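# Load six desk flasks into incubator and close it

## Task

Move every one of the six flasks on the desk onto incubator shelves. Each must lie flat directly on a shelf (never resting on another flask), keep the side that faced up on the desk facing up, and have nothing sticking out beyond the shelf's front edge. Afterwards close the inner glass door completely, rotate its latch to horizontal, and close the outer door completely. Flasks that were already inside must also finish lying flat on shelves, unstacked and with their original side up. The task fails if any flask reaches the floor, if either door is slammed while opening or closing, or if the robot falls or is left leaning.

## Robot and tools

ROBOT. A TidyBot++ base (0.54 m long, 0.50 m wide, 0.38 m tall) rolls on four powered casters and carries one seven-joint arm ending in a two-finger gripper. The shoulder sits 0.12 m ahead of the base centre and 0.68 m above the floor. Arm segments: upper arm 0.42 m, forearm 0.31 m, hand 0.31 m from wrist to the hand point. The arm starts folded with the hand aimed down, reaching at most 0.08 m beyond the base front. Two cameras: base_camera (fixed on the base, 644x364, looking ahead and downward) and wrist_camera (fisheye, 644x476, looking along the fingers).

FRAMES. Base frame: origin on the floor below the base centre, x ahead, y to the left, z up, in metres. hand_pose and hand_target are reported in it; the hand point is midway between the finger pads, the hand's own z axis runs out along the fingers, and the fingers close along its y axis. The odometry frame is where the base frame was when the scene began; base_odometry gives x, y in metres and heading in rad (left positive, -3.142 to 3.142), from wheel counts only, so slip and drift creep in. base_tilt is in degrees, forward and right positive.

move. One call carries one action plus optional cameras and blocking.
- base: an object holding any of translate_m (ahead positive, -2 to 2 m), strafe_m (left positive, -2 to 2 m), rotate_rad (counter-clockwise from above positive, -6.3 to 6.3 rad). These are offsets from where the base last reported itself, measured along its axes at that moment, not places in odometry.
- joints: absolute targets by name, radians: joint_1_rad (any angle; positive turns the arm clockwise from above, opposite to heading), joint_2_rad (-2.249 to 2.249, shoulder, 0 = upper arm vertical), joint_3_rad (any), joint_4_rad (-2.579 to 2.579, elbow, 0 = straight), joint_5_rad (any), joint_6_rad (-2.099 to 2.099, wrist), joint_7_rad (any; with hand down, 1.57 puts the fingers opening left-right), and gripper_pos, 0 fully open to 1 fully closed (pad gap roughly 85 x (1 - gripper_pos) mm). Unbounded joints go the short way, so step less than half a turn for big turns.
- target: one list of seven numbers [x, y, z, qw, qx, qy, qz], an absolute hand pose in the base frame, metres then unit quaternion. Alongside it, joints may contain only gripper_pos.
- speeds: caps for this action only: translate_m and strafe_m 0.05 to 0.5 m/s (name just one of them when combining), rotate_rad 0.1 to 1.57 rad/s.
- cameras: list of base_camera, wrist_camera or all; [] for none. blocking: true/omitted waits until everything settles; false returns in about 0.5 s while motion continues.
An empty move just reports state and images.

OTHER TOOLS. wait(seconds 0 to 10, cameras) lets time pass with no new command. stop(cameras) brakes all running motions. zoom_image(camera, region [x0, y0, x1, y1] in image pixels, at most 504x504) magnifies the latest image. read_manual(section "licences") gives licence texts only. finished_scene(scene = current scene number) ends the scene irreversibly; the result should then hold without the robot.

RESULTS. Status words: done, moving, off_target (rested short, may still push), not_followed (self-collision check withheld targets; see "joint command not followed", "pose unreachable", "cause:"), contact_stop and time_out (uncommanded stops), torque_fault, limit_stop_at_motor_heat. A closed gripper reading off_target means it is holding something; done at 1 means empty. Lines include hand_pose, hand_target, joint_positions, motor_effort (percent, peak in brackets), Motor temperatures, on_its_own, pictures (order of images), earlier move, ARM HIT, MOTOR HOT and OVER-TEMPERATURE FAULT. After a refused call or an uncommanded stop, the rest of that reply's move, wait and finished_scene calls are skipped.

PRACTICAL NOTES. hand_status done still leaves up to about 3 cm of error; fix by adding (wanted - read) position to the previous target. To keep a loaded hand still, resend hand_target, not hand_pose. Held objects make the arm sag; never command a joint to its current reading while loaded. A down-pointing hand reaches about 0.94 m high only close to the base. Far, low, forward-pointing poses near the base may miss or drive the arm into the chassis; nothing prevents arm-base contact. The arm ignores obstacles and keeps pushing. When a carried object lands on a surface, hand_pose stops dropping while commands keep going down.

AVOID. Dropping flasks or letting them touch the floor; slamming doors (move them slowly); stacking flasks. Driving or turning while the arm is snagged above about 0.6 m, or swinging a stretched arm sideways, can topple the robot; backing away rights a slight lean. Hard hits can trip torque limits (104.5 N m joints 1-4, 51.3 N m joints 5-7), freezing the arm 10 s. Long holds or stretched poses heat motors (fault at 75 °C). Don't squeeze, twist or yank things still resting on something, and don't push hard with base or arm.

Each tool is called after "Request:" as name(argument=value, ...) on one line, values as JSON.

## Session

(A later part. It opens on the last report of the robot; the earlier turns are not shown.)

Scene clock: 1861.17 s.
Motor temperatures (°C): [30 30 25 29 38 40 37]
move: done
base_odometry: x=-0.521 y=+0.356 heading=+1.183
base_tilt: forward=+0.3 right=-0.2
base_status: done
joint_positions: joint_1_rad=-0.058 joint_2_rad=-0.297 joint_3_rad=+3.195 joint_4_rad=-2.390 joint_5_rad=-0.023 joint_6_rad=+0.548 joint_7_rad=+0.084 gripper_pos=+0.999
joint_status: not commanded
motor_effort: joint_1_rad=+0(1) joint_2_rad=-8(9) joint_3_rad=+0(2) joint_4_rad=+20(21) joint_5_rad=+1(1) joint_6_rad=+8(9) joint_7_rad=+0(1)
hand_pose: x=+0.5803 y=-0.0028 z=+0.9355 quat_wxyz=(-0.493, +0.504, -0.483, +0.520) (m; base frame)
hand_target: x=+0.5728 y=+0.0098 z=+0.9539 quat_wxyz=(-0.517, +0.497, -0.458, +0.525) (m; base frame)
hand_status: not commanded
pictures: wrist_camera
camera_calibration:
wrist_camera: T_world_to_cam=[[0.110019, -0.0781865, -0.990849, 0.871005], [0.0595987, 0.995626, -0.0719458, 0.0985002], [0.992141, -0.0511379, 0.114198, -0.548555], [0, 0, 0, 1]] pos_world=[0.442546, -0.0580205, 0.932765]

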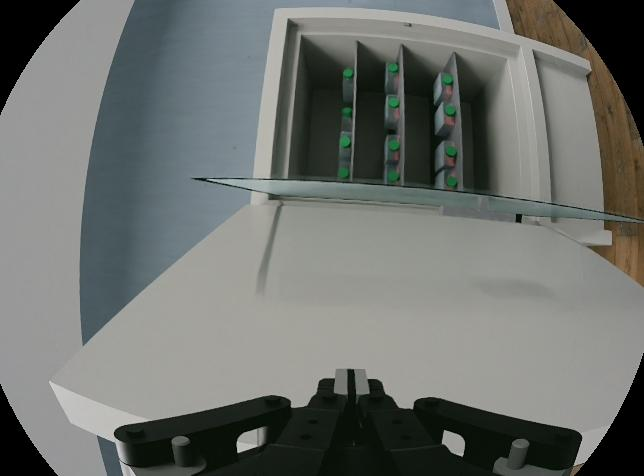

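Request:
move(base={"translate_m": 0.2, "strafe_m": -0.02}, speeds={"translate_m": 0.15}, cameras=["wrist_camera"])

Request:
move(base={"translate_m": 0.15}, speeds={"translate_m": 0.15}, cameras=["wrist_camera", "base_camera"])

Scene clock: 1869.27 s.
Motor temperatures (°C): [30 30 25 29 38 40 37]
move: done
base_odometry: x=-0.426 y=+0.534 heading=+1.183
base_tilt: forward=+0.3 right=-0.2
base_status: done
joint_positions: joint_1_rad=-0.058 joint_2_rad=-0.301 joint_3_rad=+3.195 joint_4_rad=-2.391 joint_5_rad=-0.023 joint_6_rad=+0.549 joint_7_rad=+0.084 gripper_pos=+0.999
joint_status: not commanded
motor_effort: joint_1_rad=+0(1) joint_2_rad=-8(10) joint_3_rad=+0(2) joint_4_rad=+21(21) joint_5_rad=+1(1) joint_6_rad=+8(9) joint_7_rad=+0(1)
hand_pose: x=+0.5790 y=-0.0029 z=+0.9370 quat_wxyz=(-0.494, +0.503, -0.482, +0.521) (m; base frame)
hand_target: x=+0.5728 y=+0.0098 z=+0.9539 quat_wxyz=(-0.517, +0.497, -0.458, +0.525) (m; base frame)
hand_status: not commanded
pictures: wrist_camera
camera_calibration:
wrist_camera: T_world_to_cam=[[0.114021, -0.0778425, -0.990424, 0.869995], [0.0599463, 0.995648, -0.0713518, 0.0979395], [0.991668, -0.0512366, 0.118191, -0.550929], [0, 0, 0, 1]] pos_world=[0.44127, -0.0580185, 0.933767]

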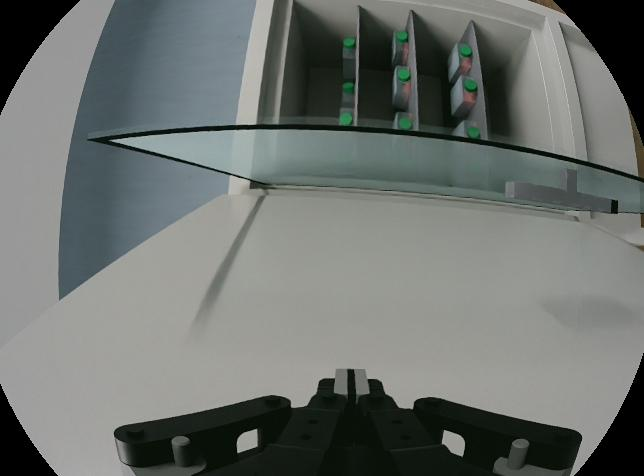

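Scene clock: 1870.90 s.
Motor temperatures (°C): [30 30 25 29 38 40 37]
move: done
base_odometry: x=-0.369 y=+0.673 heading=+1.183
base_tilt: forward=+0.2 right=-0.1
base_status: done
joint_positions: joint_1_rad=-0.003 joint_2_rad=-0.309 joint_3_rad=+3.218 joint_4_rad=-2.397 joint_5_rad=-0.023 joint_6_rad=+0.551 joint_7_rad=+0.084 gripper_pos=+0.999
joint_status: not commanded
motor_effort: joint_1_rad=-10(10) joint_2_rad=-7(9) joint_3_rad=-10(12) joint_4_rad=+20(22) joint_5_rad=+6(7) joint_6_rad=+8(9) joint_7_rad=+0(1)
hand_pose: x=+0.5747 y=-0.0402 z=+0.9375 quat_wxyz=(-0.476, +0.481, -0.502, +0.538) (m; base frame)
hand_target: x=+0.5728 y=+0.0098 z=+0.9539 quat_wxyz=(-0.517, +0.497, -0.458, +0.525) (m; base frame)
hand_status: not commanded
pictures: base_camera, wrist_camera
camera_calibration:
wrist_camera: T_world_to_cam=[[0.111327, -0.07853, -0.990676, 0.869815], [0.137039, 0.988563, -0.0629627, 0.0829575], [0.98429, -0.128752, 0.120815, -0.549946], [0, 0, 0, 1]] pos_world=[0.433104, -0.0845088, 0.93337]

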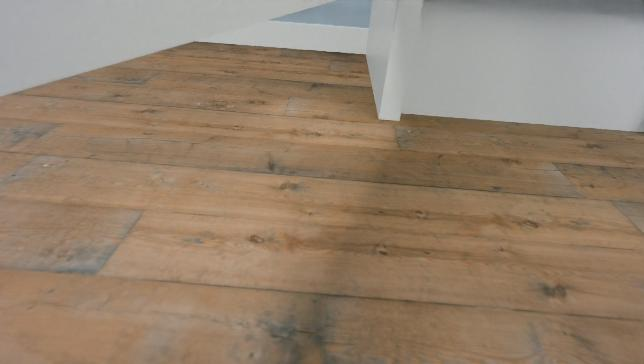

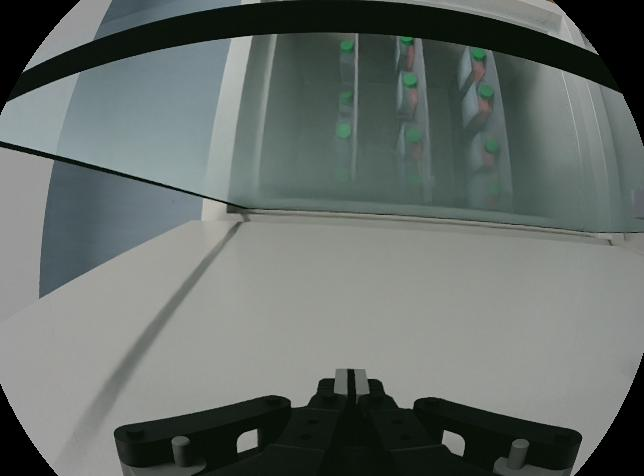

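Request:
move(base={"strafe_m": -0.06}, speeds={"strafe_m": 0.08}, cameras=["wrist_camera"])

Request:
move(base={"translate_m": 0.05, "strafe_m": -0.04}, speeds={"translate_m": 0.08}, cameras=["wrist_camera"])

Scene clock: 1879.07 s.
Motor temperatures (°C): [30 30 25 29 38 40 37]
move: done
base_odometry: x=-0.314 y=+0.651 heading=+1.183
base_tilt: forward=+0.3 right=-0.2
base_status: done
joint_positions: joint_1_rad=-0.034 joint_2_rad=-0.309 joint_3_rad=+3.193 joint_4_rad=-2.397 joint_5_rad=-0.013 joint_6_rad=+0.551 joint_7_rad=+0.084 gripper_pos=+0.999
joint_status: not commanded
motor_effort: joint_1_rad=+0(10) joint_2_rad=-8(8) joint_3_rad=+0(11) joint_4_rad=+20(22) joint_5_rad=+1(6) joint_6_rad=+9(9) joint_7_rad=+0(1)
hand_pose: x=+0.5758 y=-0.0119 z=+0.9377 quat_wxyz=(-0.488, +0.500, -0.483, +0.528) (m; base frame)
hand_target: x=+0.5728 y=+0.0098 z=+0.9539 quat_wxyz=(-0.517, +0.497, -0.458, +0.525) (m; base frame)
hand_status: not commanded
pictures: wrist_camera
camera_calibration:
wrist_camera: T_world_to_cam=[[0.116128, -0.0874714, -0.989375, 0.868033], [0.078463, 0.993809, -0.0786539, 0.103368], [0.99013, -0.0684955, 0.122272, -0.55145], [0, 0, 0, 1]] pos_world=[0.437094, -0.0645716, 0.934368]

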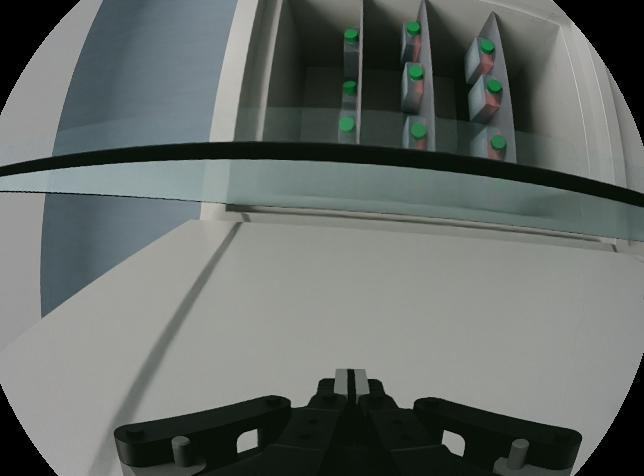

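Scene clock: 1881.97 s.
Motor temperatures (°C): [30 30 25 29 38 40 37]
move: time_out
base_odometry: x=-0.260 y=+0.680 heading=+1.181
base_tilt: forward=+0.3 right=-0.1
base_status: translate_m time_out (by the wheels' count: +0.048 of +0.050); strafe_m time_out (by the wheels' count: -0.039 of -0.040)
joint_positions: joint_1_rad=-0.034 joint_2_rad=-0.350 joint_3_rad=+3.190 joint_4_rad=-2.428 joint_5_rad=-0.013 joint_6_rad=+0.554 joint_7_rad=+0.083 gripper_pos=+0.999
joint_status: not commanded
motor_effort: joint_1_rad=+0(3) joint_2_rad=+0(9) joint_3_rad=+1(3) joint_4_rad=+25(31) joint_5_rad=+1(2) joint_6_rad=+8(10) joint_7_rad=+0(1)
hand_pose: x=+0.5610 y=-0.0103 z=+0.9392 quat_wxyz=(-0.492, +0.497, -0.479, +0.530) (m; base frame)
hand_target: x=+0.5728 y=+0.0098 z=+0.9539 quat_wxyz=(-0.517, +0.497, -0.458, +0.525) (m; base frame)
hand_status: not commanded
pictures: wrist_camera
camera_calibration:
wrist_camera: T_world_to_cam=[[0.129773, -0.0860977, -0.987799, 0.862191], [0.0760751, 0.994151, -0.0766569, 0.102541], [0.988621, -0.0651988, 0.135564, -0.548403], [0, 0, 0, 1]] pos_world=[0.422472, -0.0634642, 0.933875]

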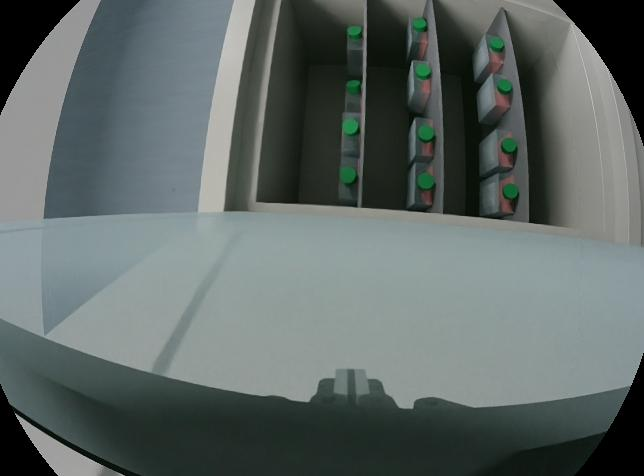

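Request:
move(base={"translate_m": -0.06}, speeds={"translate_m": 0.08}, cameras=["wrist_camera"])

Scene clock: 1888.20 s.
Motor temperatures (°C): [30 30 25 29 38 40 37]
move: done
base_odometry: x=-0.283 y=+0.625 heading=+1.181
base_tilt: forward=+0.3 right=+0.0
base_status: done
joint_positions: joint_1_rad=-0.034 joint_2_rad=-0.322 joint_3_rad=+3.190 joint_4_rad=-2.411 joint_5_rad=-0.013 joint_6_rad=+0.554 joint_7_rad=+0.083 gripper_pos=+0.999
joint_status: not commanded
motor_effort: joint_1_rad=+0(1) joint_2_rad=-8(9) joint_3_rad=-1(1) joint_4_rad=+20(24) joint_5_rad=+1(1) joint_6_rad=+9(9) joint_7_rad=+1(1)
hand_pose: x=+0.5706 y=-0.0103 z=+0.9361 quat_wxyz=(-0.489, +0.500, -0.482, +0.528) (m; base frame)
hand_target: x=+0.5728 y=+0.0098 z=+0.9539 quat_wxyz=(-0.517, +0.497, -0.458, +0.525) (m; base frame)
hand_status: not commanded
pictures: wrist_camera
camera_calibration:
wrist_camera: T_world_to_cam=[[0.118002, -0.0872146, -0.989176, 0.865871], [0.0753953, 0.994047, -0.0786499, 0.103761], [0.990147, -0.0652984, 0.123875, -0.547394], [0, 0, 0, 1]] pos_world=[0.432003, -0.0633707, 0.932469]

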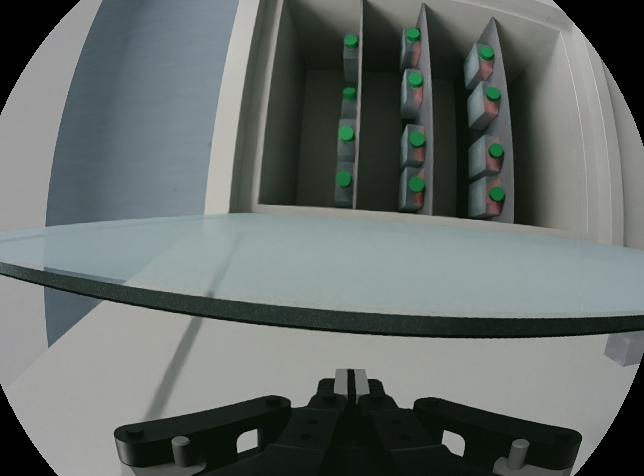

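Request:
move(base={"translate_m": -0.031}, speeds={"translate_m": 0.1}, cameras=[])

Request:
move(base={"translate_m": -0.01, "strafe_m": -0.1}, speeds={"strafe_m": 0.1}, cameras=["wrist_camera"])

Scene clock: 1900.97 s.
Motor temperatures (°C): [30 30 25 29 38 40 37]
move: done
base_odometry: x=-0.294 y=+0.596 heading=+1.181
base_tilt: forward=+0.3 right=-0.1
base_status: done
joint_positions: joint_1_rad=-0.034 joint_2_rad=-0.320 joint_3_rad=+3.190 joint_4_rad=-2.411 joint_5_rad=-0.013 joint_6_rad=+0.554 joint_7_rad=+0.083 gripper_pos=+0.999
joint_status: not commanded
motor_effort: joint_1_rad=+0(1) joint_2_rad=-8(10) joint_3_rad=+0(1) joint_4_rad=+21(21) joint_5_rad=+1(1) joint_6_rad=+8(9) joint_7_rad=+0(1)
hand_pose: x=+0.5711 y=-0.0103 z=+0.9352 quat_wxyz=(-0.488, +0.501, -0.483, +0.527) (m; base frame)
hand_target: x=+0.5728 y=+0.0098 z=+0.9539 quat_wxyz=(-0.517, +0.497, -0.458, +0.525) (m; base frame)
hand_status: not commanded
pictures: none
No camera images: "cameras" was empty.

Scene clock: 1902.53 s.
Motor temperatures (°C): [30 30 25 29 38 40 37]
move: done
base_odometry: x=-0.206 y=+0.549 heading=+1.181
base_tilt: forward=+0.3 right=-0.1
base_status: done
joint_positions: joint_1_rad=-0.038 joint_2_rad=-0.320 joint_3_rad=+3.188 joint_4_rad=-2.411 joint_5_rad=-0.013 joint_6_rad=+0.555 joint_7_rad=+0.082 gripper_pos=+0.999
joint_status: not commanded
motor_effort: joint_1_rad=+0(4) joint_2_rad=-7(9) joint_3_rad=+0(4) joint_4_rad=+21(21) joint_5_rad=+1(1) joint_6_rad=+8(9) joint_7_rad=+0(1)
hand_pose: x=+0.5711 y=-0.0074 z=+0.9352 quat_wxyz=(-0.490, +0.502, -0.481, +0.526) (m; base frame)
hand_target: x=+0.5728 y=+0.0098 z=+0.9539 quat_wxyz=(-0.517, +0.497, -0.458, +0.525) (m; base frame)
hand_status: not commanded
pictures: wrist_camera
camera_calibration:
wrist_camera: T_world_to_cam=[[0.11662, -0.086572, -0.989396, 0.86619], [0.0693311, 0.994473, -0.0788442, 0.104488], [0.990754, -0.0594012, 0.121977, -0.5462], [0, 0, 0, 1]] pos_world=[0.432891, -0.0613681, 0.931868]

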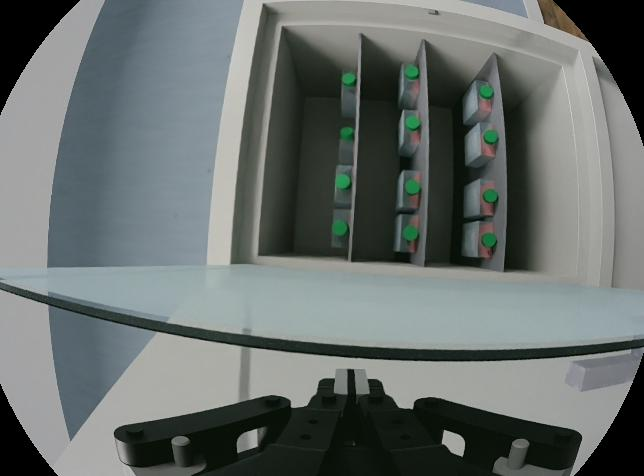

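Request:
move(base={"strafe_m": -0.055}, speeds={"strafe_m": 0.1}, cameras=[])

Request:
move(base={"translate_m": 0.027, "strafe_m": -0.129}, speeds={"strafe_m": 0.1}, cameras=["wrist_camera"])

Scene clock: 1906.60 s.
Motor temperatures (°C): [30 30 25 29 38 40 37]
move: done
base_odometry: x=-0.155 y=+0.527 heading=+1.180
base_tilt: forward=+0.3 right=-0.1
base_status: done
joint_positions: joint_1_rad=-0.039 joint_2_rad=-0.320 joint_3_rad=+3.187 joint_4_rad=-2.411 joint_5_rad=-0.012 joint_6_rad=+0.555 joint_7_rad=+0.082 gripper_pos=+0.999
joint_status: not commanded
motor_effort: joint_1_rad=+0(4) joint_2_rad=-7(8) joint_3_rad=+1(4) joint_4_rad=+20(22) joint_5_rad=+1(1) joint_6_rad=+8(9) joint_7_rad=+0(1)
hand_pose: x=+0.5711 y=-0.0062 z=+0.9352 quat_wxyz=(-0.491, +0.503, -0.480, +0.525) (m; base frame)
hand_target: x=+0.5728 y=+0.0098 z=+0.9539 quat_wxyz=(-0.517, +0.497, -0.458, +0.525) (m; base frame)
hand_status: not commanded
pictures: none
No camera images: "cameras" was empty.

Scene clock: 1908.50 s.
Motor temperatures (°C): [30 30 25 29 38 40 37]
move: done
base_odometry: x=-0.025 y=+0.503 heading=+1.180
base_tilt: forward=+0.3 right=-0.1
base_status: done
joint_positions: joint_1_rad=-0.040 joint_2_rad=-0.320 joint_3_rad=+3.187 joint_4_rad=-2.411 joint_5_rad=-0.011 joint_6_rad=+0.555 joint_7_rad=+0.081 gripper_pos=+0.999
joint_status: not commanded
motor_effort: joint_1_rad=+0(4) joint_2_rad=-7(8) joint_3_rad=+0(3) joint_4_rad=+20(21) joint_5_rad=+0(1) joint_6_rad=+8(9) joint_7_rad=+0(1)
hand_pose: x=+0.5711 y=-0.0051 z=+0.9352 quat_wxyz=(-0.491, +0.503, -0.480, +0.525) (m; base frame)
hand_target: x=+0.5728 y=+0.0098 z=+0.9539 quat_wxyz=(-0.517, +0.497, -0.458, +0.525) (m; base frame)
hand_status: not commanded
pictures: wrist_camera
camera_calibration:
wrist_camera: T_world_to_cam=[[0.117097, -0.0870779, -0.989296, 0.86607], [0.0642476, 0.994726, -0.0799512, 0.106038], [0.99104, -0.0541978, 0.122074, -0.546312], [0, 0, 0, 1]] pos_world=[0.433191, -0.0596721, 0.931967]

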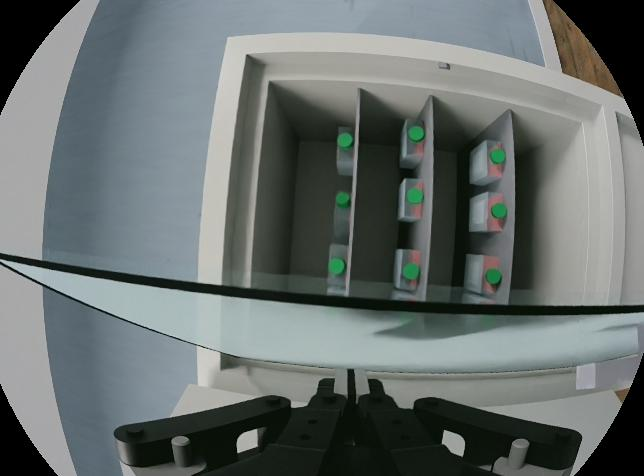

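Request:
move(base={"translate_m": 0.059, "strafe_m": -0.116}, speeds={"strafe_m": 0.1}, cameras=["wrist_camera"])

Request:
move(base={"translate_m": 0.085, "strafe_m": -0.094}, speeds={"strafe_m": 0.1}, cameras=["wrist_camera"])

Scene clock: 1914.03 s.
Motor temperatures (°C): [30 30 25 29 38 40 37]
move: done
base_odometry: x=+0.105 y=+0.513 heading=+1.180
base_tilt: forward=+0.2 right=-0.1
base_status: done
joint_positions: joint_1_rad=-0.042 joint_2_rad=-0.320 joint_3_rad=+3.186 joint_4_rad=-2.411 joint_5_rad=-0.010 joint_6_rad=+0.555 joint_7_rad=+0.081 gripper_pos=+0.999
joint_status: not commanded
motor_effort: joint_1_rad=+0(4) joint_2_rad=-7(8) joint_3_rad=-1(4) joint_4_rad=+21(21) joint_5_rad=+1(1) joint_6_rad=+8(9) joint_7_rad=+0(1)
hand_pose: x=+0.5711 y=-0.0035 z=+0.9352 quat_wxyz=(-0.492, +0.505, -0.478, +0.524) (m; base frame)
hand_target: x=+0.5728 y=+0.0098 z=+0.9539 quat_wxyz=(-0.517, +0.497, -0.458, +0.525) (m; base frame)
hand_status: not commanded
pictures: wrist_camera
camera_calibration:
wrist_camera: T_world_to_cam=[[0.117409, -0.0882569, -0.989154, 0.865895], [0.0608245, 0.994812, -0.0815421, 0.108017], [0.991219, -0.050591, 0.122168, -0.546422], [0, 0, 0, 1]] pos_world=[0.43339, -0.0586797, 0.932067]

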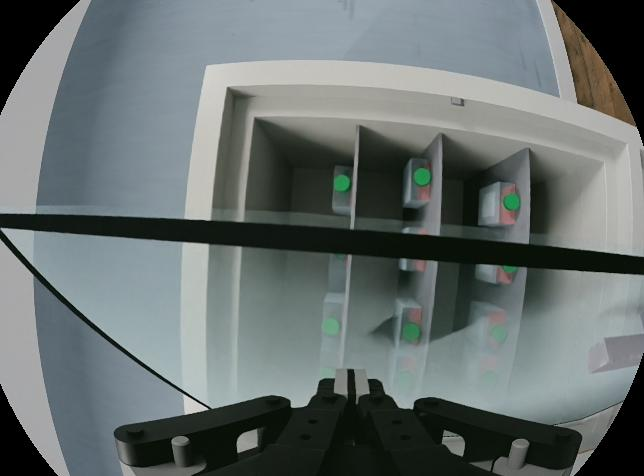

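Scene clock: 1915.87 s.
Motor temperatures (°C): [30 30 25 29 38 40 37]
move: done
base_odometry: x=+0.225 y=+0.556 heading=+1.180
base_tilt: forward=+0.2 right=-0.1
base_status: done
joint_positions: joint_1_rad=-0.043 joint_2_rad=-0.320 joint_3_rad=+3.185 joint_4_rad=-2.411 joint_5_rad=-0.009 joint_6_rad=+0.555 joint_7_rad=+0.081 gripper_pos=+0.999
joint_status: not commanded
motor_effort: joint_1_rad=+0(4) joint_2_rad=-7(9) joint_3_rad=-1(4) joint_4_rad=+20(22) joint_5_rad=+1(1) joint_6_rad=+9(9) joint_7_rad=+0(1)
hand_pose: x=+0.5711 y=-0.0024 z=+0.9352 quat_wxyz=(-0.492, +0.506, -0.477, +0.524) (m; base frame)
hand_target: x=+0.5728 y=+0.0098 z=+0.9539 quat_wxyz=(-0.517, +0.497, -0.458, +0.525) (m; base frame)
hand_status: not commanded
pictures: wrist_camera
camera_calibration:
wrist_camera: T_world_to_cam=[[0.117566, -0.089057, -0.989064, 0.865755], [0.0583379, 0.99487, -0.0826454, 0.10933], [0.99135, -0.0479836, 0.122158, -0.546377], [0, 0, 0, 1]] pos_world=[0.43349, -0.0578849, 0.932067]

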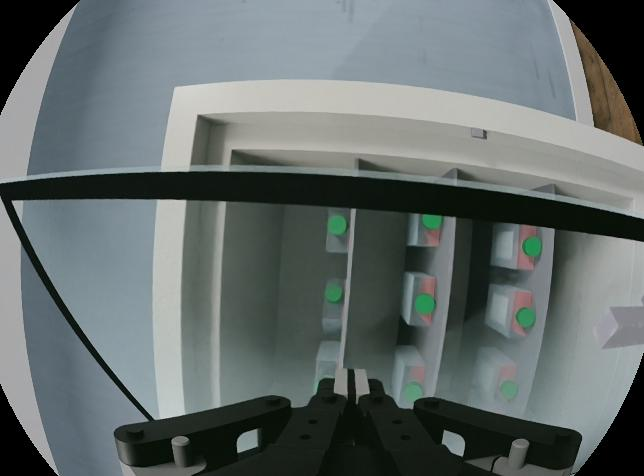

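Request:
move(base={"translate_m": 0.104, "strafe_m": -0.068}, speeds={"translate_m": 0.1}, cameras=["wrist_camera"])

Request:
move(base={"translate_m": 0.116, "strafe_m": -0.037}, speeds={"translate_m": 0.08}, cameras=["wrist_camera", "base_camera"])

Scene clock: 1922.13 s.
Motor temperatures (°C): [30 30 25 29 38 40 37]
move: done
base_odometry: x=+0.327 y=+0.626 heading=+1.180
base_tilt: forward=+0.2 right=-0.1
base_status: done
joint_positions: joint_1_rad=-0.044 joint_2_rad=-0.319 joint_3_rad=+3.184 joint_4_rad=-2.412 joint_5_rad=-0.008 joint_6_rad=+0.555 joint_7_rad=+0.081 gripper_pos=+0.999
joint_status: not commanded
motor_effort: joint_1_rad=+0(3) joint_2_rad=-7(9) joint_3_rad=+0(3) joint_4_rad=+20(22) joint_5_rad=+0(1) joint_6_rad=+8(9) joint_7_rad=+0(1)
hand_pose: x=+0.5713 y=-0.0018 z=+0.9347 quat_wxyz=(-0.492, +0.506, -0.477, +0.524) (m; base frame)
hand_target: x=+0.5728 y=+0.0098 z=+0.9539 quat_wxyz=(-0.517, +0.497, -0.458, +0.525) (m; base frame)
hand_status: not commanded
pictures: wrist_camera
camera_calibration:
wrist_camera: T_world_to_cam=[[0.116767, -0.0896344, -0.989106, 0.865821], [0.0568479, 0.994889, -0.0834475, 0.110189], [0.991531, -0.0464847, 0.121266, -0.545769], [0, 0, 0, 1]] pos_world=[0.433784, -0.0573886, 0.931767]

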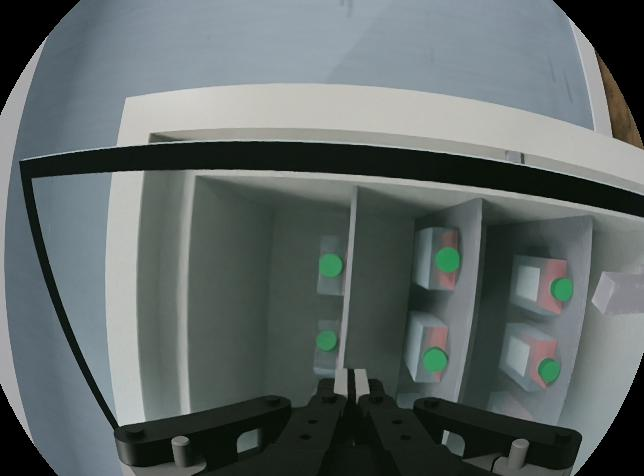

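Scene clock: 1924.20 s.
Motor temperatures (°C): [30 30 25 29 38 40 37]
move: done
base_odometry: x=+0.406 y=+0.719 heading=+1.180
base_tilt: forward=+0.3 right=-0.1
base_status: done
joint_positions: joint_1_rad=-0.044 joint_2_rad=-0.318 joint_3_rad=+3.184 joint_4_rad=-2.412 joint_5_rad=-0.008 joint_6_rad=+0.555 joint_7_rad=+0.081 gripper_pos=+0.999
joint_status: not commanded
motor_effort: joint_1_rad=+0(2) joint_2_rad=-8(10) joint_3_rad=+0(2) joint_4_rad=+20(23) joint_5_rad=+1(1) joint_6_rad=+8(9) joint_7_rad=+0(1)
hand_pose: x=+0.5715 y=-0.0018 z=+0.9341 quat_wxyz=(-0.492, +0.507, -0.477, +0.523) (m; base frame)
hand_target: x=+0.5728 y=+0.0098 z=+0.9539 quat_wxyz=(-0.517, +0.497, -0.458, +0.525) (m; base frame)
hand_status: not commanded
pictures: base_camera, wrist_camera
camera_calibration:
wrist_camera: T_world_to_cam=[[0.11566, -0.089667, -0.989233, 0.86601], [0.0567548, 0.994887, -0.0835437, 0.110281], [0.991666, -0.0464811, 0.120158, -0.54484], [0, 0, 0, 1]] pos_world=[0.433877, -0.0573888, 0.931366]

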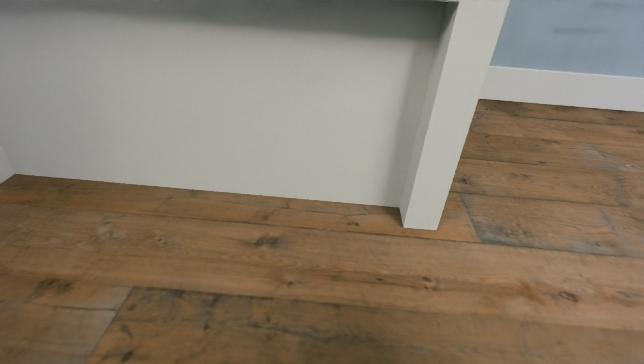

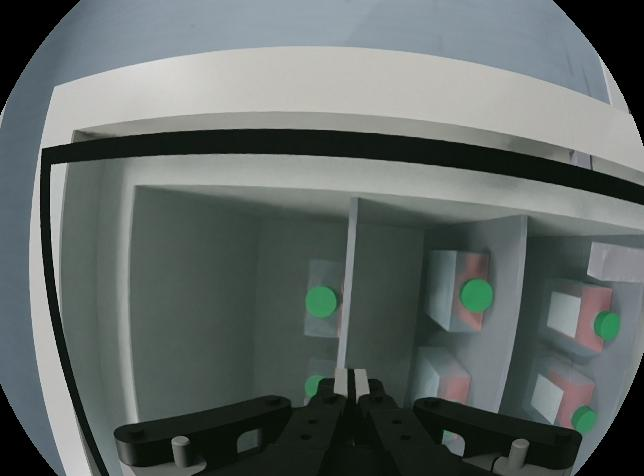

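Request:
move(base={"translate_m": 0.07, "strafe_m": -0.003}, speeds={"translate_m": 0.05}, cameras=["wrist_camera"])

Scene clock: 1927.77 s.
Motor temperatures (°C): [30 30 25 29 38 40 37]
move: done
base_odometry: x=+0.436 y=+0.783 heading=+1.180
base_tilt: forward=+0.3 right=-0.1
base_status: done
joint_positions: joint_1_rad=-0.044 joint_2_rad=-0.318 joint_3_rad=+3.184 joint_4_rad=-2.412 joint_5_rad=-0.008 joint_6_rad=+0.555 joint_7_rad=+0.081 gripper_pos=+0.999
joint_status: not commanded
motor_effort: joint_1_rad=+0(1) joint_2_rad=-6(10) joint_3_rad=+0(2) joint_4_rad=+20(23) joint_5_rad=+1(1) joint_6_rad=+8(9) joint_7_rad=+0(1)
hand_pose: x=+0.5715 y=-0.0018 z=+0.9340 quat_wxyz=(-0.492, +0.507, -0.477, +0.523) (m; base frame)
hand_target: x=+0.5728 y=+0.0098 z=+0.9539 quat_wxyz=(-0.517, +0.497, -0.458, +0.525) (m; base frame)
hand_status: not commanded
pictures: wrist_camera
camera_calibration:
wrist_camera: T_world_to_cam=[[0.115366, -0.0896413, -0.98927, 0.865964], [0.0567287, 0.994889, -0.0835349, 0.110261], [0.991702, -0.0464829, 0.119862, -0.544653], [0, 0, 0, 1]] pos_world=[0.433976, -0.0573887, 0.931166]

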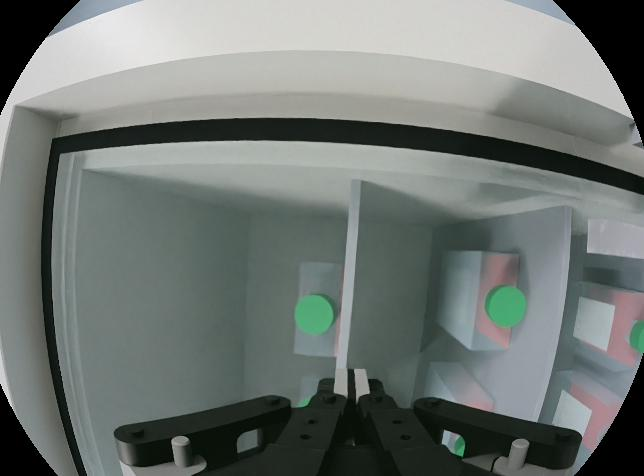

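Request:
move(base={"translate_m": 0.02}, speeds={"translate_m": 0.05}, cameras=["wrist_camera"])

Request:
move(base={"translate_m": 0.02}, speeds={"translate_m": 0.05}, cameras=["wrist_camera"])

Scene clock: 1931.00 s.
Motor temperatures (°C): [30 30 25 29 38 40 37]
move: done
base_odometry: x=+0.443 y=+0.801 heading=+1.179
base_tilt: forward=+0.3 right=-0.2
base_status: done
joint_positions: joint_1_rad=-0.044 joint_2_rad=-0.332 joint_3_rad=+3.184 joint_4_rad=-2.423 joint_5_rad=-0.008 joint_6_rad=+0.555 joint_7_rad=+0.081 gripper_pos=+0.999
joint_status: not commanded
motor_effort: joint_1_rad=-1(1) joint_2_rad=-4(9) joint_3_rad=-1(2) joint_4_rad=+23(29) joint_5_rad=+1(1) joint_6_rad=+9(10) joint_7_rad=+0(1)
hand_pose: x=+0.5662 y=-0.0018 z=+0.9342 quat_wxyz=(-0.493, +0.506, -0.476, +0.524) (m; base frame)
hand_target: x=+0.5728 y=+0.0098 z=+0.9539 quat_wxyz=(-0.517, +0.497, -0.458, +0.525) (m; base frame)
hand_status: not commanded
pictures: wrist_camera
camera_calibration:
wrist_camera: T_world_to_cam=[[0.119193, -0.0890628, -0.988868, 0.8643], [0.0568804, 0.994945, -0.082754, 0.109849], [0.99124, -0.0463835, 0.123657, -0.542618], [0, 0, 0, 1]] pos_world=[0.428598, -0.0574853, 0.930868]

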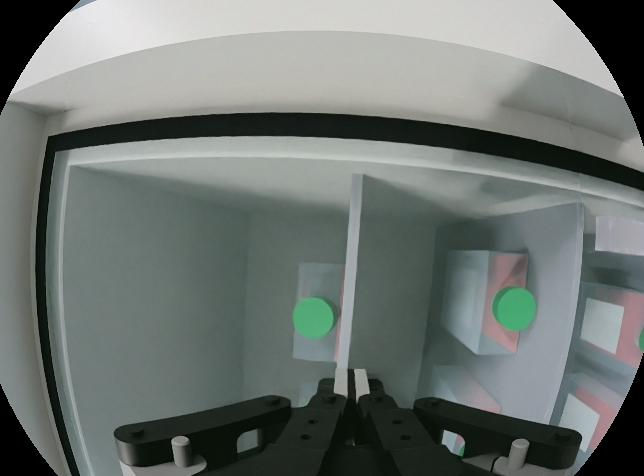

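Scene clock: 1931.97 s.
Motor temperatures (°C): [30 30 25 29 38 40 37]
move: done
base_odometry: x=+0.451 y=+0.819 heading=+1.180
base_tilt: forward=+0.3 right=-0.2
base_status: done
joint_positions: joint_1_rad=-0.044 joint_2_rad=-0.384 joint_3_rad=+3.184 joint_4_rad=-2.464 joint_5_rad=-0.008 joint_6_rad=+0.555 joint_7_rad=+0.081 gripper_pos=+0.999
joint_status: not commanded
motor_effort: joint_1_rad=+1(1) joint_2_rad=+8(10) joint_3_rad=+2(2) joint_4_rad=+31(33) joint_5_rad=+0(1) joint_6_rad=+9(11) joint_7_rad=+0(1)
hand_pose: x=+0.5473 y=-0.0020 z=+0.9334 quat_wxyz=(-0.496, +0.502, -0.474, +0.526) (m; base frame)
hand_target: x=+0.5728 y=+0.0098 z=+0.9539 quat_wxyz=(-0.517, +0.497, -0.458, +0.525) (m; base frame)
hand_status: not commanded
pictures: wrist_camera
camera_calibration:
wrist_camera: T_world_to_cam=[[0.130935, -0.0869589, -0.98757, 0.858145], [0.0570884, 0.995154, -0.0800578, 0.108418], [0.989746, -0.0458964, 0.135265, -0.533892], [0, 0, 0, 1]] pos_world=[0.409867, -0.057773, 0.928374]

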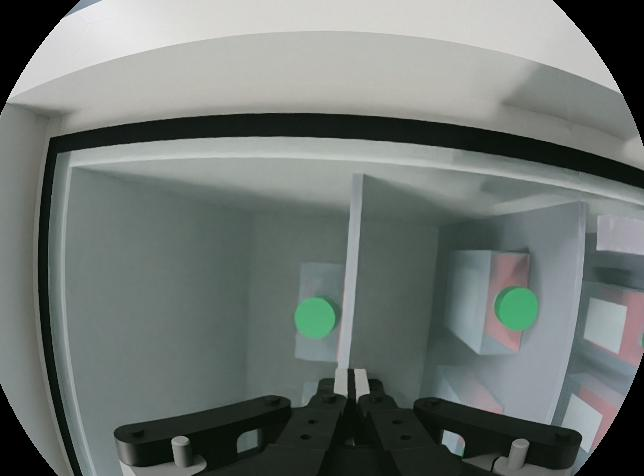

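Request:
move(base={"translate_m": -0.3}, speeds={"translate_m": 0.15}, cameras=[])

Request:
move(joints={"joint_7_rad": 1.584})

Scene clock: 1938.53 s.
Motor temperatures (°C): [30 30 25 29 38 40 37]
move: done
base_odometry: x=+0.337 y=+0.542 heading=+1.180
base_tilt: forward=+0.3 right=-0.1
base_status: done
joint_positions: joint_1_rad=-0.044 joint_2_rad=-0.317 joint_3_rad=+3.184 joint_4_rad=-2.411 joint_5_rad=-0.008 joint_6_rad=+0.556 joint_7_rad=+0.081 gripper_pos=+0.999
joint_status: not commanded
motor_effort: joint_1_rad=+0(1) joint_2_rad=-7(10) joint_3_rad=-1(1) joint_4_rad=+21(30) joint_5_rad=+1(1) joint_6_rad=+9(10) joint_7_rad=+1(1)
hand_pose: x=+0.5719 y=-0.0017 z=+0.9351 quat_wxyz=(-0.492, +0.506, -0.477, +0.524) (m; base frame)
hand_target: x=+0.5728 y=+0.0098 z=+0.9539 quat_wxyz=(-0.517, +0.497, -0.458, +0.525) (m; base frame)
hand_status: not commanded
pictures: none
No camera images: "cameras" was empty.

Scene clock: 1940.67 s.
Motor temperatures (°C): [30 30 25 29 38 40 37]
move: done
base_odometry: x=+0.337 y=+0.542 heading=+1.180
base_tilt: forward=+0.3 right=-0.1
base_status: not commanded
joint_positions: joint_1_rad=-0.044 joint_2_rad=-0.317 joint_3_rad=+3.184 joint_4_rad=-2.411 joint_5_rad=-0.008 joint_6_rad=+0.556 joint_7_rad=+1.522 gripper_pos=+0.999
joint_status: all done
motor_effort: joint_1_rad=+0(0) joint_2_rad=-7(8) joint_3_rad=-1(1) joint_4_rad=+20(21) joint_5_rad=+1(1) joint_6_rad=+8(9) joint_7_rad=+0(1)
hand_pose: x=+0.5719 y=-0.0017 z=+0.9351 quat_wxyz=(-0.024, +0.695, -0.024, +0.718) (m; base frame)
hand_target: x=+0.5728 y=+0.0098 z=+0.9539 quat_wxyz=(+0.003, +0.676, +0.026, +0.737) (m; base frame)
hand_status: not commanded
pictures: base_camera, wrist_camera
camera_calibration:
wrist_camera: T_world_to_cam=[[0.0852005, -0.995664, -0.0373438, -0.00728751], [0.0858669, 0.0446781, -0.995304, 0.944588], [0.992657, 0.0815938, 0.0893011, -0.516902], [0, 0, 0, 1]] pos_world=[0.432618, -0.00728229, 0.98604]

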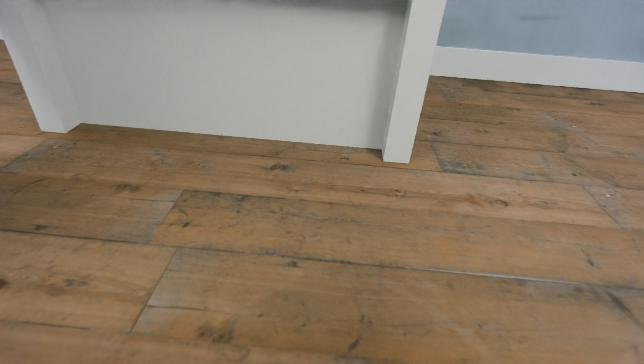

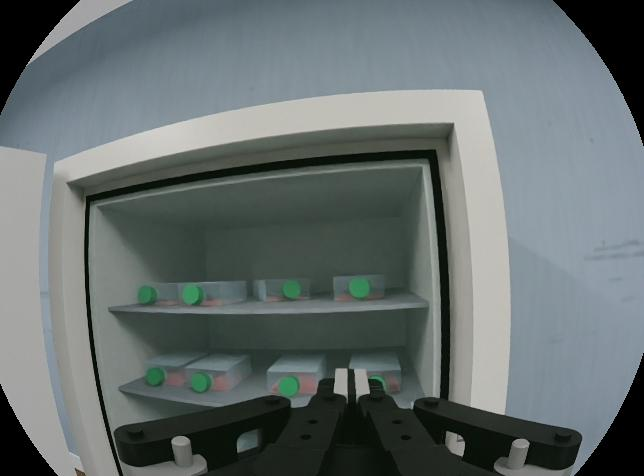

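Request:
move(joints={"joint_2_rad": 0.39, "joint_4_rad": -2.55, "joint_6_rad": 1.35, "joint_7_rad": 1.62, "gripper_pos": 0.3})

Scene clock: 1944.23 s.
Motor temperatures (°C): [30 30 25 29 38 40 37]
move: done
base_odometry: x=+0.337 y=+0.542 heading=+1.180
base_tilt: forward=+0.2 right=-0.2
base_status: not commanded
joint_positions: joint_1_rad=-0.044 joint_2_rad=+0.377 joint_3_rad=+3.184 joint_4_rad=-2.534 joint_5_rad=-0.008 joint_6_rad=+1.295 joint_7_rad=+1.555 gripper_pos=+0.300
joint_status: all done
motor_effort: joint_1_rad=+0(0) joint_2_rad=-22(23) joint_3_rad=-1(1) joint_4_rad=+10(21) joint_5_rad=+1(1) joint_6_rad=+8(10) joint_7_rad=+0(1)
hand_pose: x=+0.6572 y=+0.0025 z=+0.7530 quat_wxyz=(+0.001, +0.723, -0.002, +0.691) (m; base frame)
hand_target: x=+0.6530 y=+0.0213 z=+0.7567 quat_wxyz=(+0.007, +0.713, +0.045, +0.700) (m; base frame)
hand_status: not commanded
pictures: base_camera, wrist_camera
camera_calibration:
wrist_camera: T_world_to_cam=[[0.0821677, -0.996343, 0.0234254, -0.0610339], [0.0082004, -0.0228282, -0.999706, 0.81041], [0.996585, 0.0823356, 0.00629467, -0.525677], [0, 0, 0, 1]] pos_world=[0.522251, 0.000971392, 0.81491]

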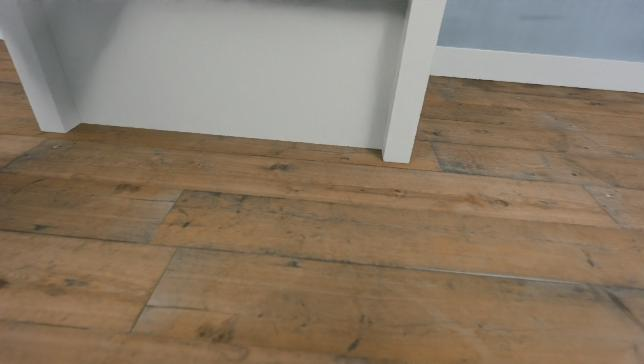

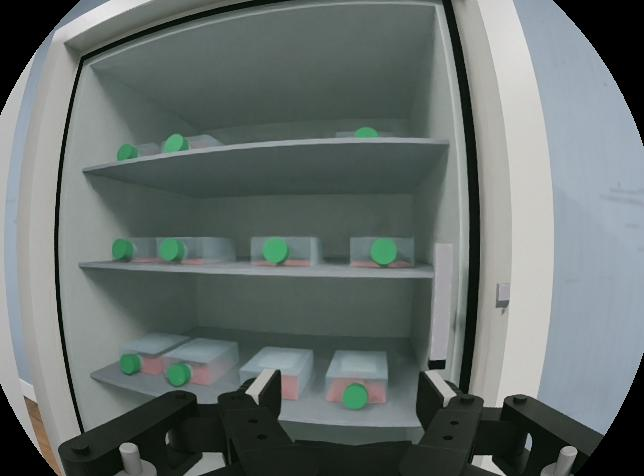

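Request:
move(base={"strafe_m": -0.095}, speeds={"strafe_m": 0.15}, cameras=[])

Request:
move(base={"translate_m": 0.1}, speeds={"translate_m": 0.1}, cameras=["wrist_camera"])

Scene clock: 1953.40 s.
Motor temperatures (°C): [30 30 25 29 38 40 37]
move: done
base_odometry: x=+0.425 y=+0.505 heading=+1.180
base_tilt: forward=+0.3 right=-0.1
base_status: done
joint_positions: joint_1_rad=-0.044 joint_2_rad=+0.377 joint_3_rad=+3.184 joint_4_rad=-2.535 joint_5_rad=-0.008 joint_6_rad=+1.298 joint_7_rad=+1.556 gripper_pos=+0.300
joint_status: not commanded
motor_effort: joint_1_rad=+0(4) joint_2_rad=-22(23) joint_3_rad=+0(2) joint_4_rad=+10(10) joint_5_rad=+0(1) joint_6_rad=+8(9) joint_7_rad=+0(1)
hand_pose: x=+0.6568 y=+0.0024 z=+0.7533 quat_wxyz=(+0.001, +0.722, -0.002, +0.692) (m; base frame)
hand_target: x=+0.6530 y=+0.0213 z=+0.7567 quat_wxyz=(+0.007, +0.713, +0.045, +0.700) (m; base frame)
hand_status: not commanded
pictures: none
No camera images: "cameras" was empty.

Scene clock: 1955.00 s.
Motor temperatures (°C): [30 30 25 29 38 40 37]
move: done
base_odometry: x=+0.463 y=+0.598 heading=+1.179
base_tilt: forward=+0.3 right=-0.2
base_status: done
joint_positions: joint_1_rad=-0.044 joint_2_rad=+0.381 joint_3_rad=+3.184 joint_4_rad=-2.541 joint_5_rad=-0.008 joint_6_rad=+1.299 joint_7_rad=+1.556 gripper_pos=+0.300
joint_status: not commanded
motor_effort: joint_1_rad=+0(1) joint_2_rad=-22(24) joint_3_rad=+1(1) joint_4_rad=+10(11) joint_5_rad=+1(1) joint_6_rad=+9(9) joint_7_rad=+0(0)
hand_pose: x=+0.6554 y=+0.0024 z=+0.7495 quat_wxyz=(+0.001, +0.725, -0.002, +0.689) (m; base frame)
hand_target: x=+0.6530 y=+0.0213 z=+0.7567 quat_wxyz=(+0.007, +0.713, +0.045, +0.700) (m; base frame)
hand_status: not commanded
pictures: wrist_camera
camera_calibration:
wrist_camera: T_world_to_cam=[[0.0823233, -0.996327, 0.0235801, -0.0610731], [0.00153716, -0.0235335, -0.999722, 0.811308], [0.996604, 0.0823367, -0.000405842, -0.518929], [0, 0, 0, 1]] pos_world=[0.520948, 0.000971047, 0.812312]

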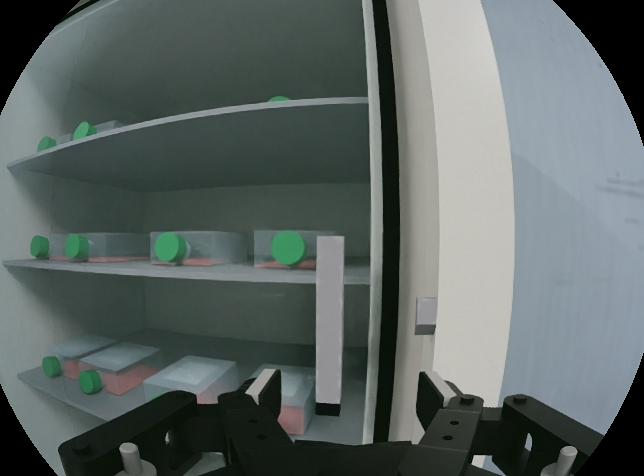

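Request:
move(base={"translate_m": 0.07, "strafe_m": 0.013}, speeds={"translate_m": 0.08}, cameras=["wrist_camera"])

Scene clock: 1966.40 s.
Motor temperatures (°C): [30 30 25 29 38 40 37]
move: done
base_odometry: x=+0.478 y=+0.667 heading=+1.179
base_tilt: forward=+0.3 right=-0.1
base_status: done
joint_positions: joint_1_rad=-0.044 joint_2_rad=+0.383 joint_3_rad=+3.184 joint_4_rad=-2.542 joint_5_rad=-0.008 joint_6_rad=+1.299 joint_7_rad=+1.556 gripper_pos=+0.300
joint_status: not commanded
motor_effort: joint_1_rad=+0(1) joint_2_rad=-22(23) joint_3_rad=-1(1) joint_4_rad=+9(11) joint_5_rad=+0(1) joint_6_rad=+8(9) joint_7_rad=+0(0)
hand_pose: x=+0.6550 y=+0.0024 z=+0.7481 quat_wxyz=(+0.001, +0.726, -0.002, +0.688) (m; base frame)
hand_target: x=+0.6530 y=+0.0213 z=+0.7567 quat_wxyz=(+0.007, +0.713, +0.045, +0.700) (m; base frame)
hand_status: not commanded
pictures: wrist_camera
camera_calibration:
wrist_camera: T_world_to_cam=[[0.0822945, -0.99633, 0.0235324, -0.0609711], [-0.00145789, -0.0237329, -0.999717, 0.811865], [0.996607, 0.082237, -0.00340562, -0.516196], [0, 0, 0, 1]] pos_world=[0.520646, 0.000970925, 0.811313]

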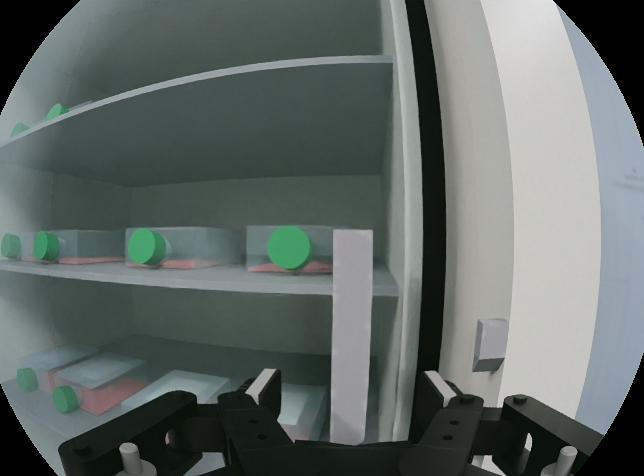

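Request:
move(base={"translate_m": 0.045}, speeds={"translate_m": 0.06}, cameras=["wrist_camera"])

Scene clock: 1969.57 s.
Motor temperatures (°C): [30 30 25 29 38 40 37]
move: done
base_odometry: x=+0.495 y=+0.709 heading=+1.179
base_tilt: forward=+0.2 right=-0.2
base_status: done
joint_positions: joint_1_rad=-0.044 joint_2_rad=+0.361 joint_3_rad=+3.184 joint_4_rad=-2.607 joint_5_rad=-0.008 joint_6_rad=+1.332 joint_7_rad=+1.559 gripper_pos=+0.300
joint_status: not commanded
motor_effort: joint_1_rad=+1(2) joint_2_rad=-13(22) joint_3_rad=+0(2) joint_4_rad=+19(21) joint_5_rad=+0(1) joint_6_rad=+6(9) joint_7_rad=+0(1)
hand_pose: x=+0.6328 y=+0.0020 z=+0.7454 quat_wxyz=(+0.002, +0.730, -0.001, +0.684) (m; base frame)
hand_target: x=+0.6530 y=+0.0213 z=+0.7567 quat_wxyz=(+0.007, +0.713, +0.045, +0.700) (m; base frame)
hand_status: not commanded
pictures: wrist_camera
camera_calibration:
wrist_camera: T_world_to_cam=[[0.0822728, -0.996288, 0.0253282, -0.0608235], [-0.0122851, -0.0264262, -0.999575, 0.815835], [0.996534, 0.0819267, -0.0144137, -0.485896], [0, 0, 0, 1]] pos_world=[0.499239, 0.00076956, 0.810026]

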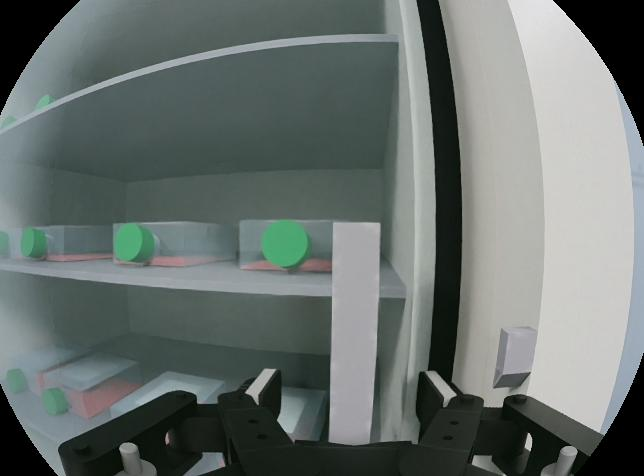

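Request:
move(base={"translate_m": -0.022}, speeds={"translate_m": 0.06}, cameras=[])

Request:
move(joints={"gripper_pos": 0.6}, cameras=["wrist_camera"])

Scene clock: 1976.00 s.
Motor temperatures (°C): [30 30 25 29 38 40 37]
move: done
base_odometry: x=+0.487 y=+0.688 heading=+1.179
base_tilt: forward=+0.3 right=-0.1
base_status: done
joint_positions: joint_1_rad=-0.044 joint_2_rad=+0.383 joint_3_rad=+3.184 joint_4_rad=-2.563 joint_5_rad=-0.008 joint_6_rad=+1.332 joint_7_rad=+1.559 gripper_pos=+0.300
joint_status: not commanded
motor_effort: joint_1_rad=+0(1) joint_2_rad=-22(23) joint_3_rad=+0(2) joint_4_rad=+9(18) joint_5_rad=+0(1) joint_6_rad=+8(9) joint_7_rad=+0(1)
hand_pose: x=+0.6486 y=+0.0024 z=+0.7501 quat_wxyz=(+0.002, +0.722, +0.000, +0.692) (m; base frame)
hand_target: x=+0.6530 y=+0.0213 z=+0.7567 quat_wxyz=(+0.007, +0.713, +0.045, +0.700) (m; base frame)
hand_status: not commanded
pictures: none
No camera images: "cameras" was empty.

Scene clock: 1976.70 s.
Motor temperatures (°C): [30 30 25 29 38 40 37]
move: done
base_odometry: x=+0.487 y=+0.688 heading=+1.179
base_tilt: forward=+0.2 right=-0.1
base_status: not commanded
joint_positions: joint_1_rad=-0.044 joint_2_rad=+0.383 joint_3_rad=+3.184 joint_4_rad=-2.563 joint_5_rad=-0.008 joint_6_rad=+1.332 joint_7_rad=+1.559 gripper_pos=+0.600
joint_status: all done
motor_effort: joint_1_rad=+0(1) joint_2_rad=-21(22) joint_3_rad=+0(2) joint_4_rad=+10(10) joint_5_rad=+0(1) joint_6_rad=+8(9) joint_7_rad=+0(0)
hand_pose: x=+0.6486 y=+0.0024 z=+0.7501 quat_wxyz=(+0.002, +0.722, +0.000, +0.692) (m; base frame)
hand_target: x=+0.6530 y=+0.0213 z=+0.7567 quat_wxyz=(+0.007, +0.713, +0.045, +0.700) (m; base frame)
hand_status: not commanded
pictures: wrist_camera
camera_calibration:
wrist_camera: T_world_to_cam=[[0.0823931, -0.996205, 0.0280354, -0.0639139], [0.00966152, -0.0273313, -0.99958, 0.806465], [0.996553, 0.0826293, 0.00737295, -0.517964], [0, 0, 0, 1]] pos_world=[0.513653, 0.00116931, 0.811737]

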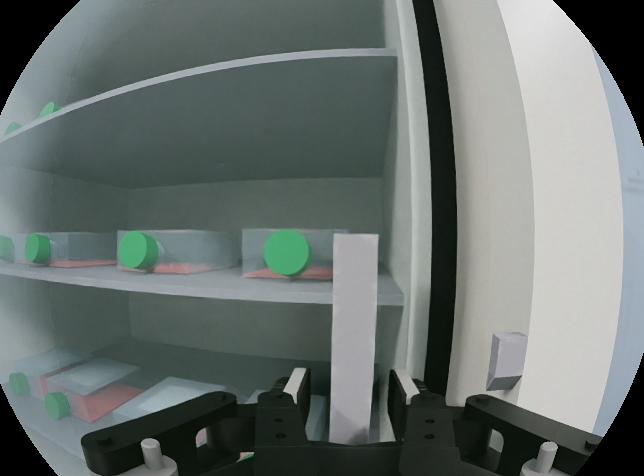

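Request:
move(joints={"gripper_pos": 0.82}, cameras=["wrist_camera"])

Scene clock: 1979.07 s.
Motor temperatures (°C): [30 30 25 29 38 40 37]
move: done
base_odometry: x=+0.487 y=+0.688 heading=+1.179
base_tilt: forward=+0.2 right=-0.2
base_status: not commanded
joint_positions: joint_1_rad=-0.043 joint_2_rad=+0.383 joint_3_rad=+3.184 joint_4_rad=-2.563 joint_5_rad=-0.008 joint_6_rad=+1.332 joint_7_rad=+1.559 gripper_pos=+0.819
joint_status: all done
motor_effort: joint_1_rad=+0(3) joint_2_rad=-22(22) joint_3_rad=+0(4) joint_4_rad=+10(11) joint_5_rad=+0(4) joint_6_rad=+9(9) joint_7_rad=+0(1)
hand_pose: x=+0.6486 y=+0.0019 z=+0.7501 quat_wxyz=(+0.003, +0.722, -0.001, +0.692) (m; base frame)
hand_target: x=+0.6530 y=+0.0213 z=+0.7567 quat_wxyz=(+0.007, +0.713, +0.045, +0.700) (m; base frame)
hand_status: not commanded
pictures: wrist_camera
camera_calibration:
wrist_camera: T_world_to_cam=[[0.0814915, -0.99628, 0.0280264, -0.0638418], [0.00963579, -0.0273311, -0.99958, 0.806467], [0.996627, 0.0817273, 0.0073727, -0.517963], [0, 0, 0, 1]] pos_world=[0.513648, 0.000769087, 0.811736]

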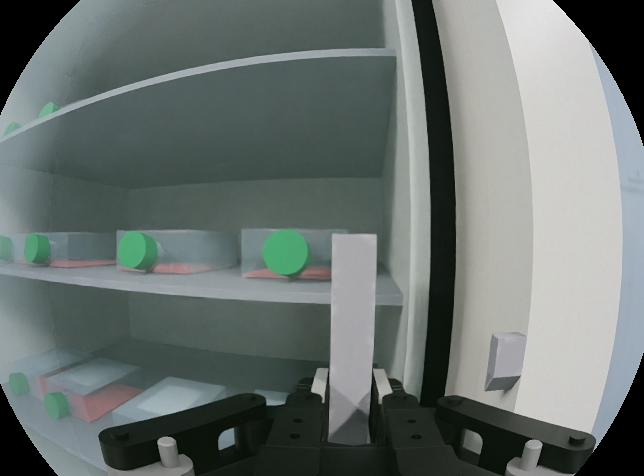

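Request:
move(joints={"gripper_pos": 0.88}, cameras=["wrist_camera"])

Scene clock: 1981.27 s.
Motor temperatures (°C): [30 30 25 29 38 40 37]
move: off_target
base_odometry: x=+0.487 y=+0.688 heading=+1.179
base_tilt: forward=+0.2 right=-0.1
base_status: not commanded
joint_positions: joint_1_rad=-0.043 joint_2_rad=+0.383 joint_3_rad=+3.184 joint_4_rad=-2.564 joint_5_rad=-0.008 joint_6_rad=+1.332 joint_7_rad=+1.559 gripper_pos=+0.845
joint_status: gripper_pos off_target (ended at +0.845, target +0.880)
motor_effort: joint_1_rad=+1(1) joint_2_rad=-19(22) joint_3_rad=+0(1) joint_4_rad=+12(14) joint_5_rad=+1(1) joint_6_rad=+7(9) joint_7_rad=+0(0)
hand_pose: x=+0.6485 y=+0.0019 z=+0.7499 quat_wxyz=(+0.003, +0.722, -0.001, +0.692) (m; base frame)
hand_target: x=+0.6530 y=+0.0213 z=+0.7567 quat_wxyz=(+0.007, +0.713, +0.045, +0.700) (m; base frame)
hand_status: not commanded
pictures: wrist_camera
camera_calibration:
wrist_camera: T_world_to_cam=[[0.081503, -0.99628, 0.0279939, -0.0638103], [0.00923482, -0.0273312, -0.999584, 0.806577], [0.99663, 0.0817276, 0.00697288, -0.51754], [0, 0, 0, 1]] pos_world=[0.513548, 0.000769087, 0.811636]

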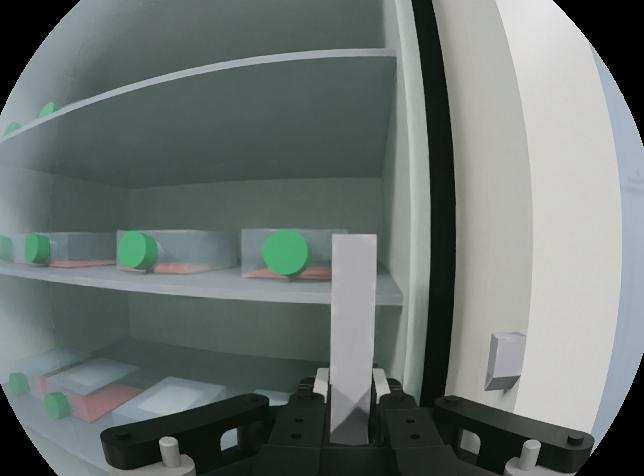

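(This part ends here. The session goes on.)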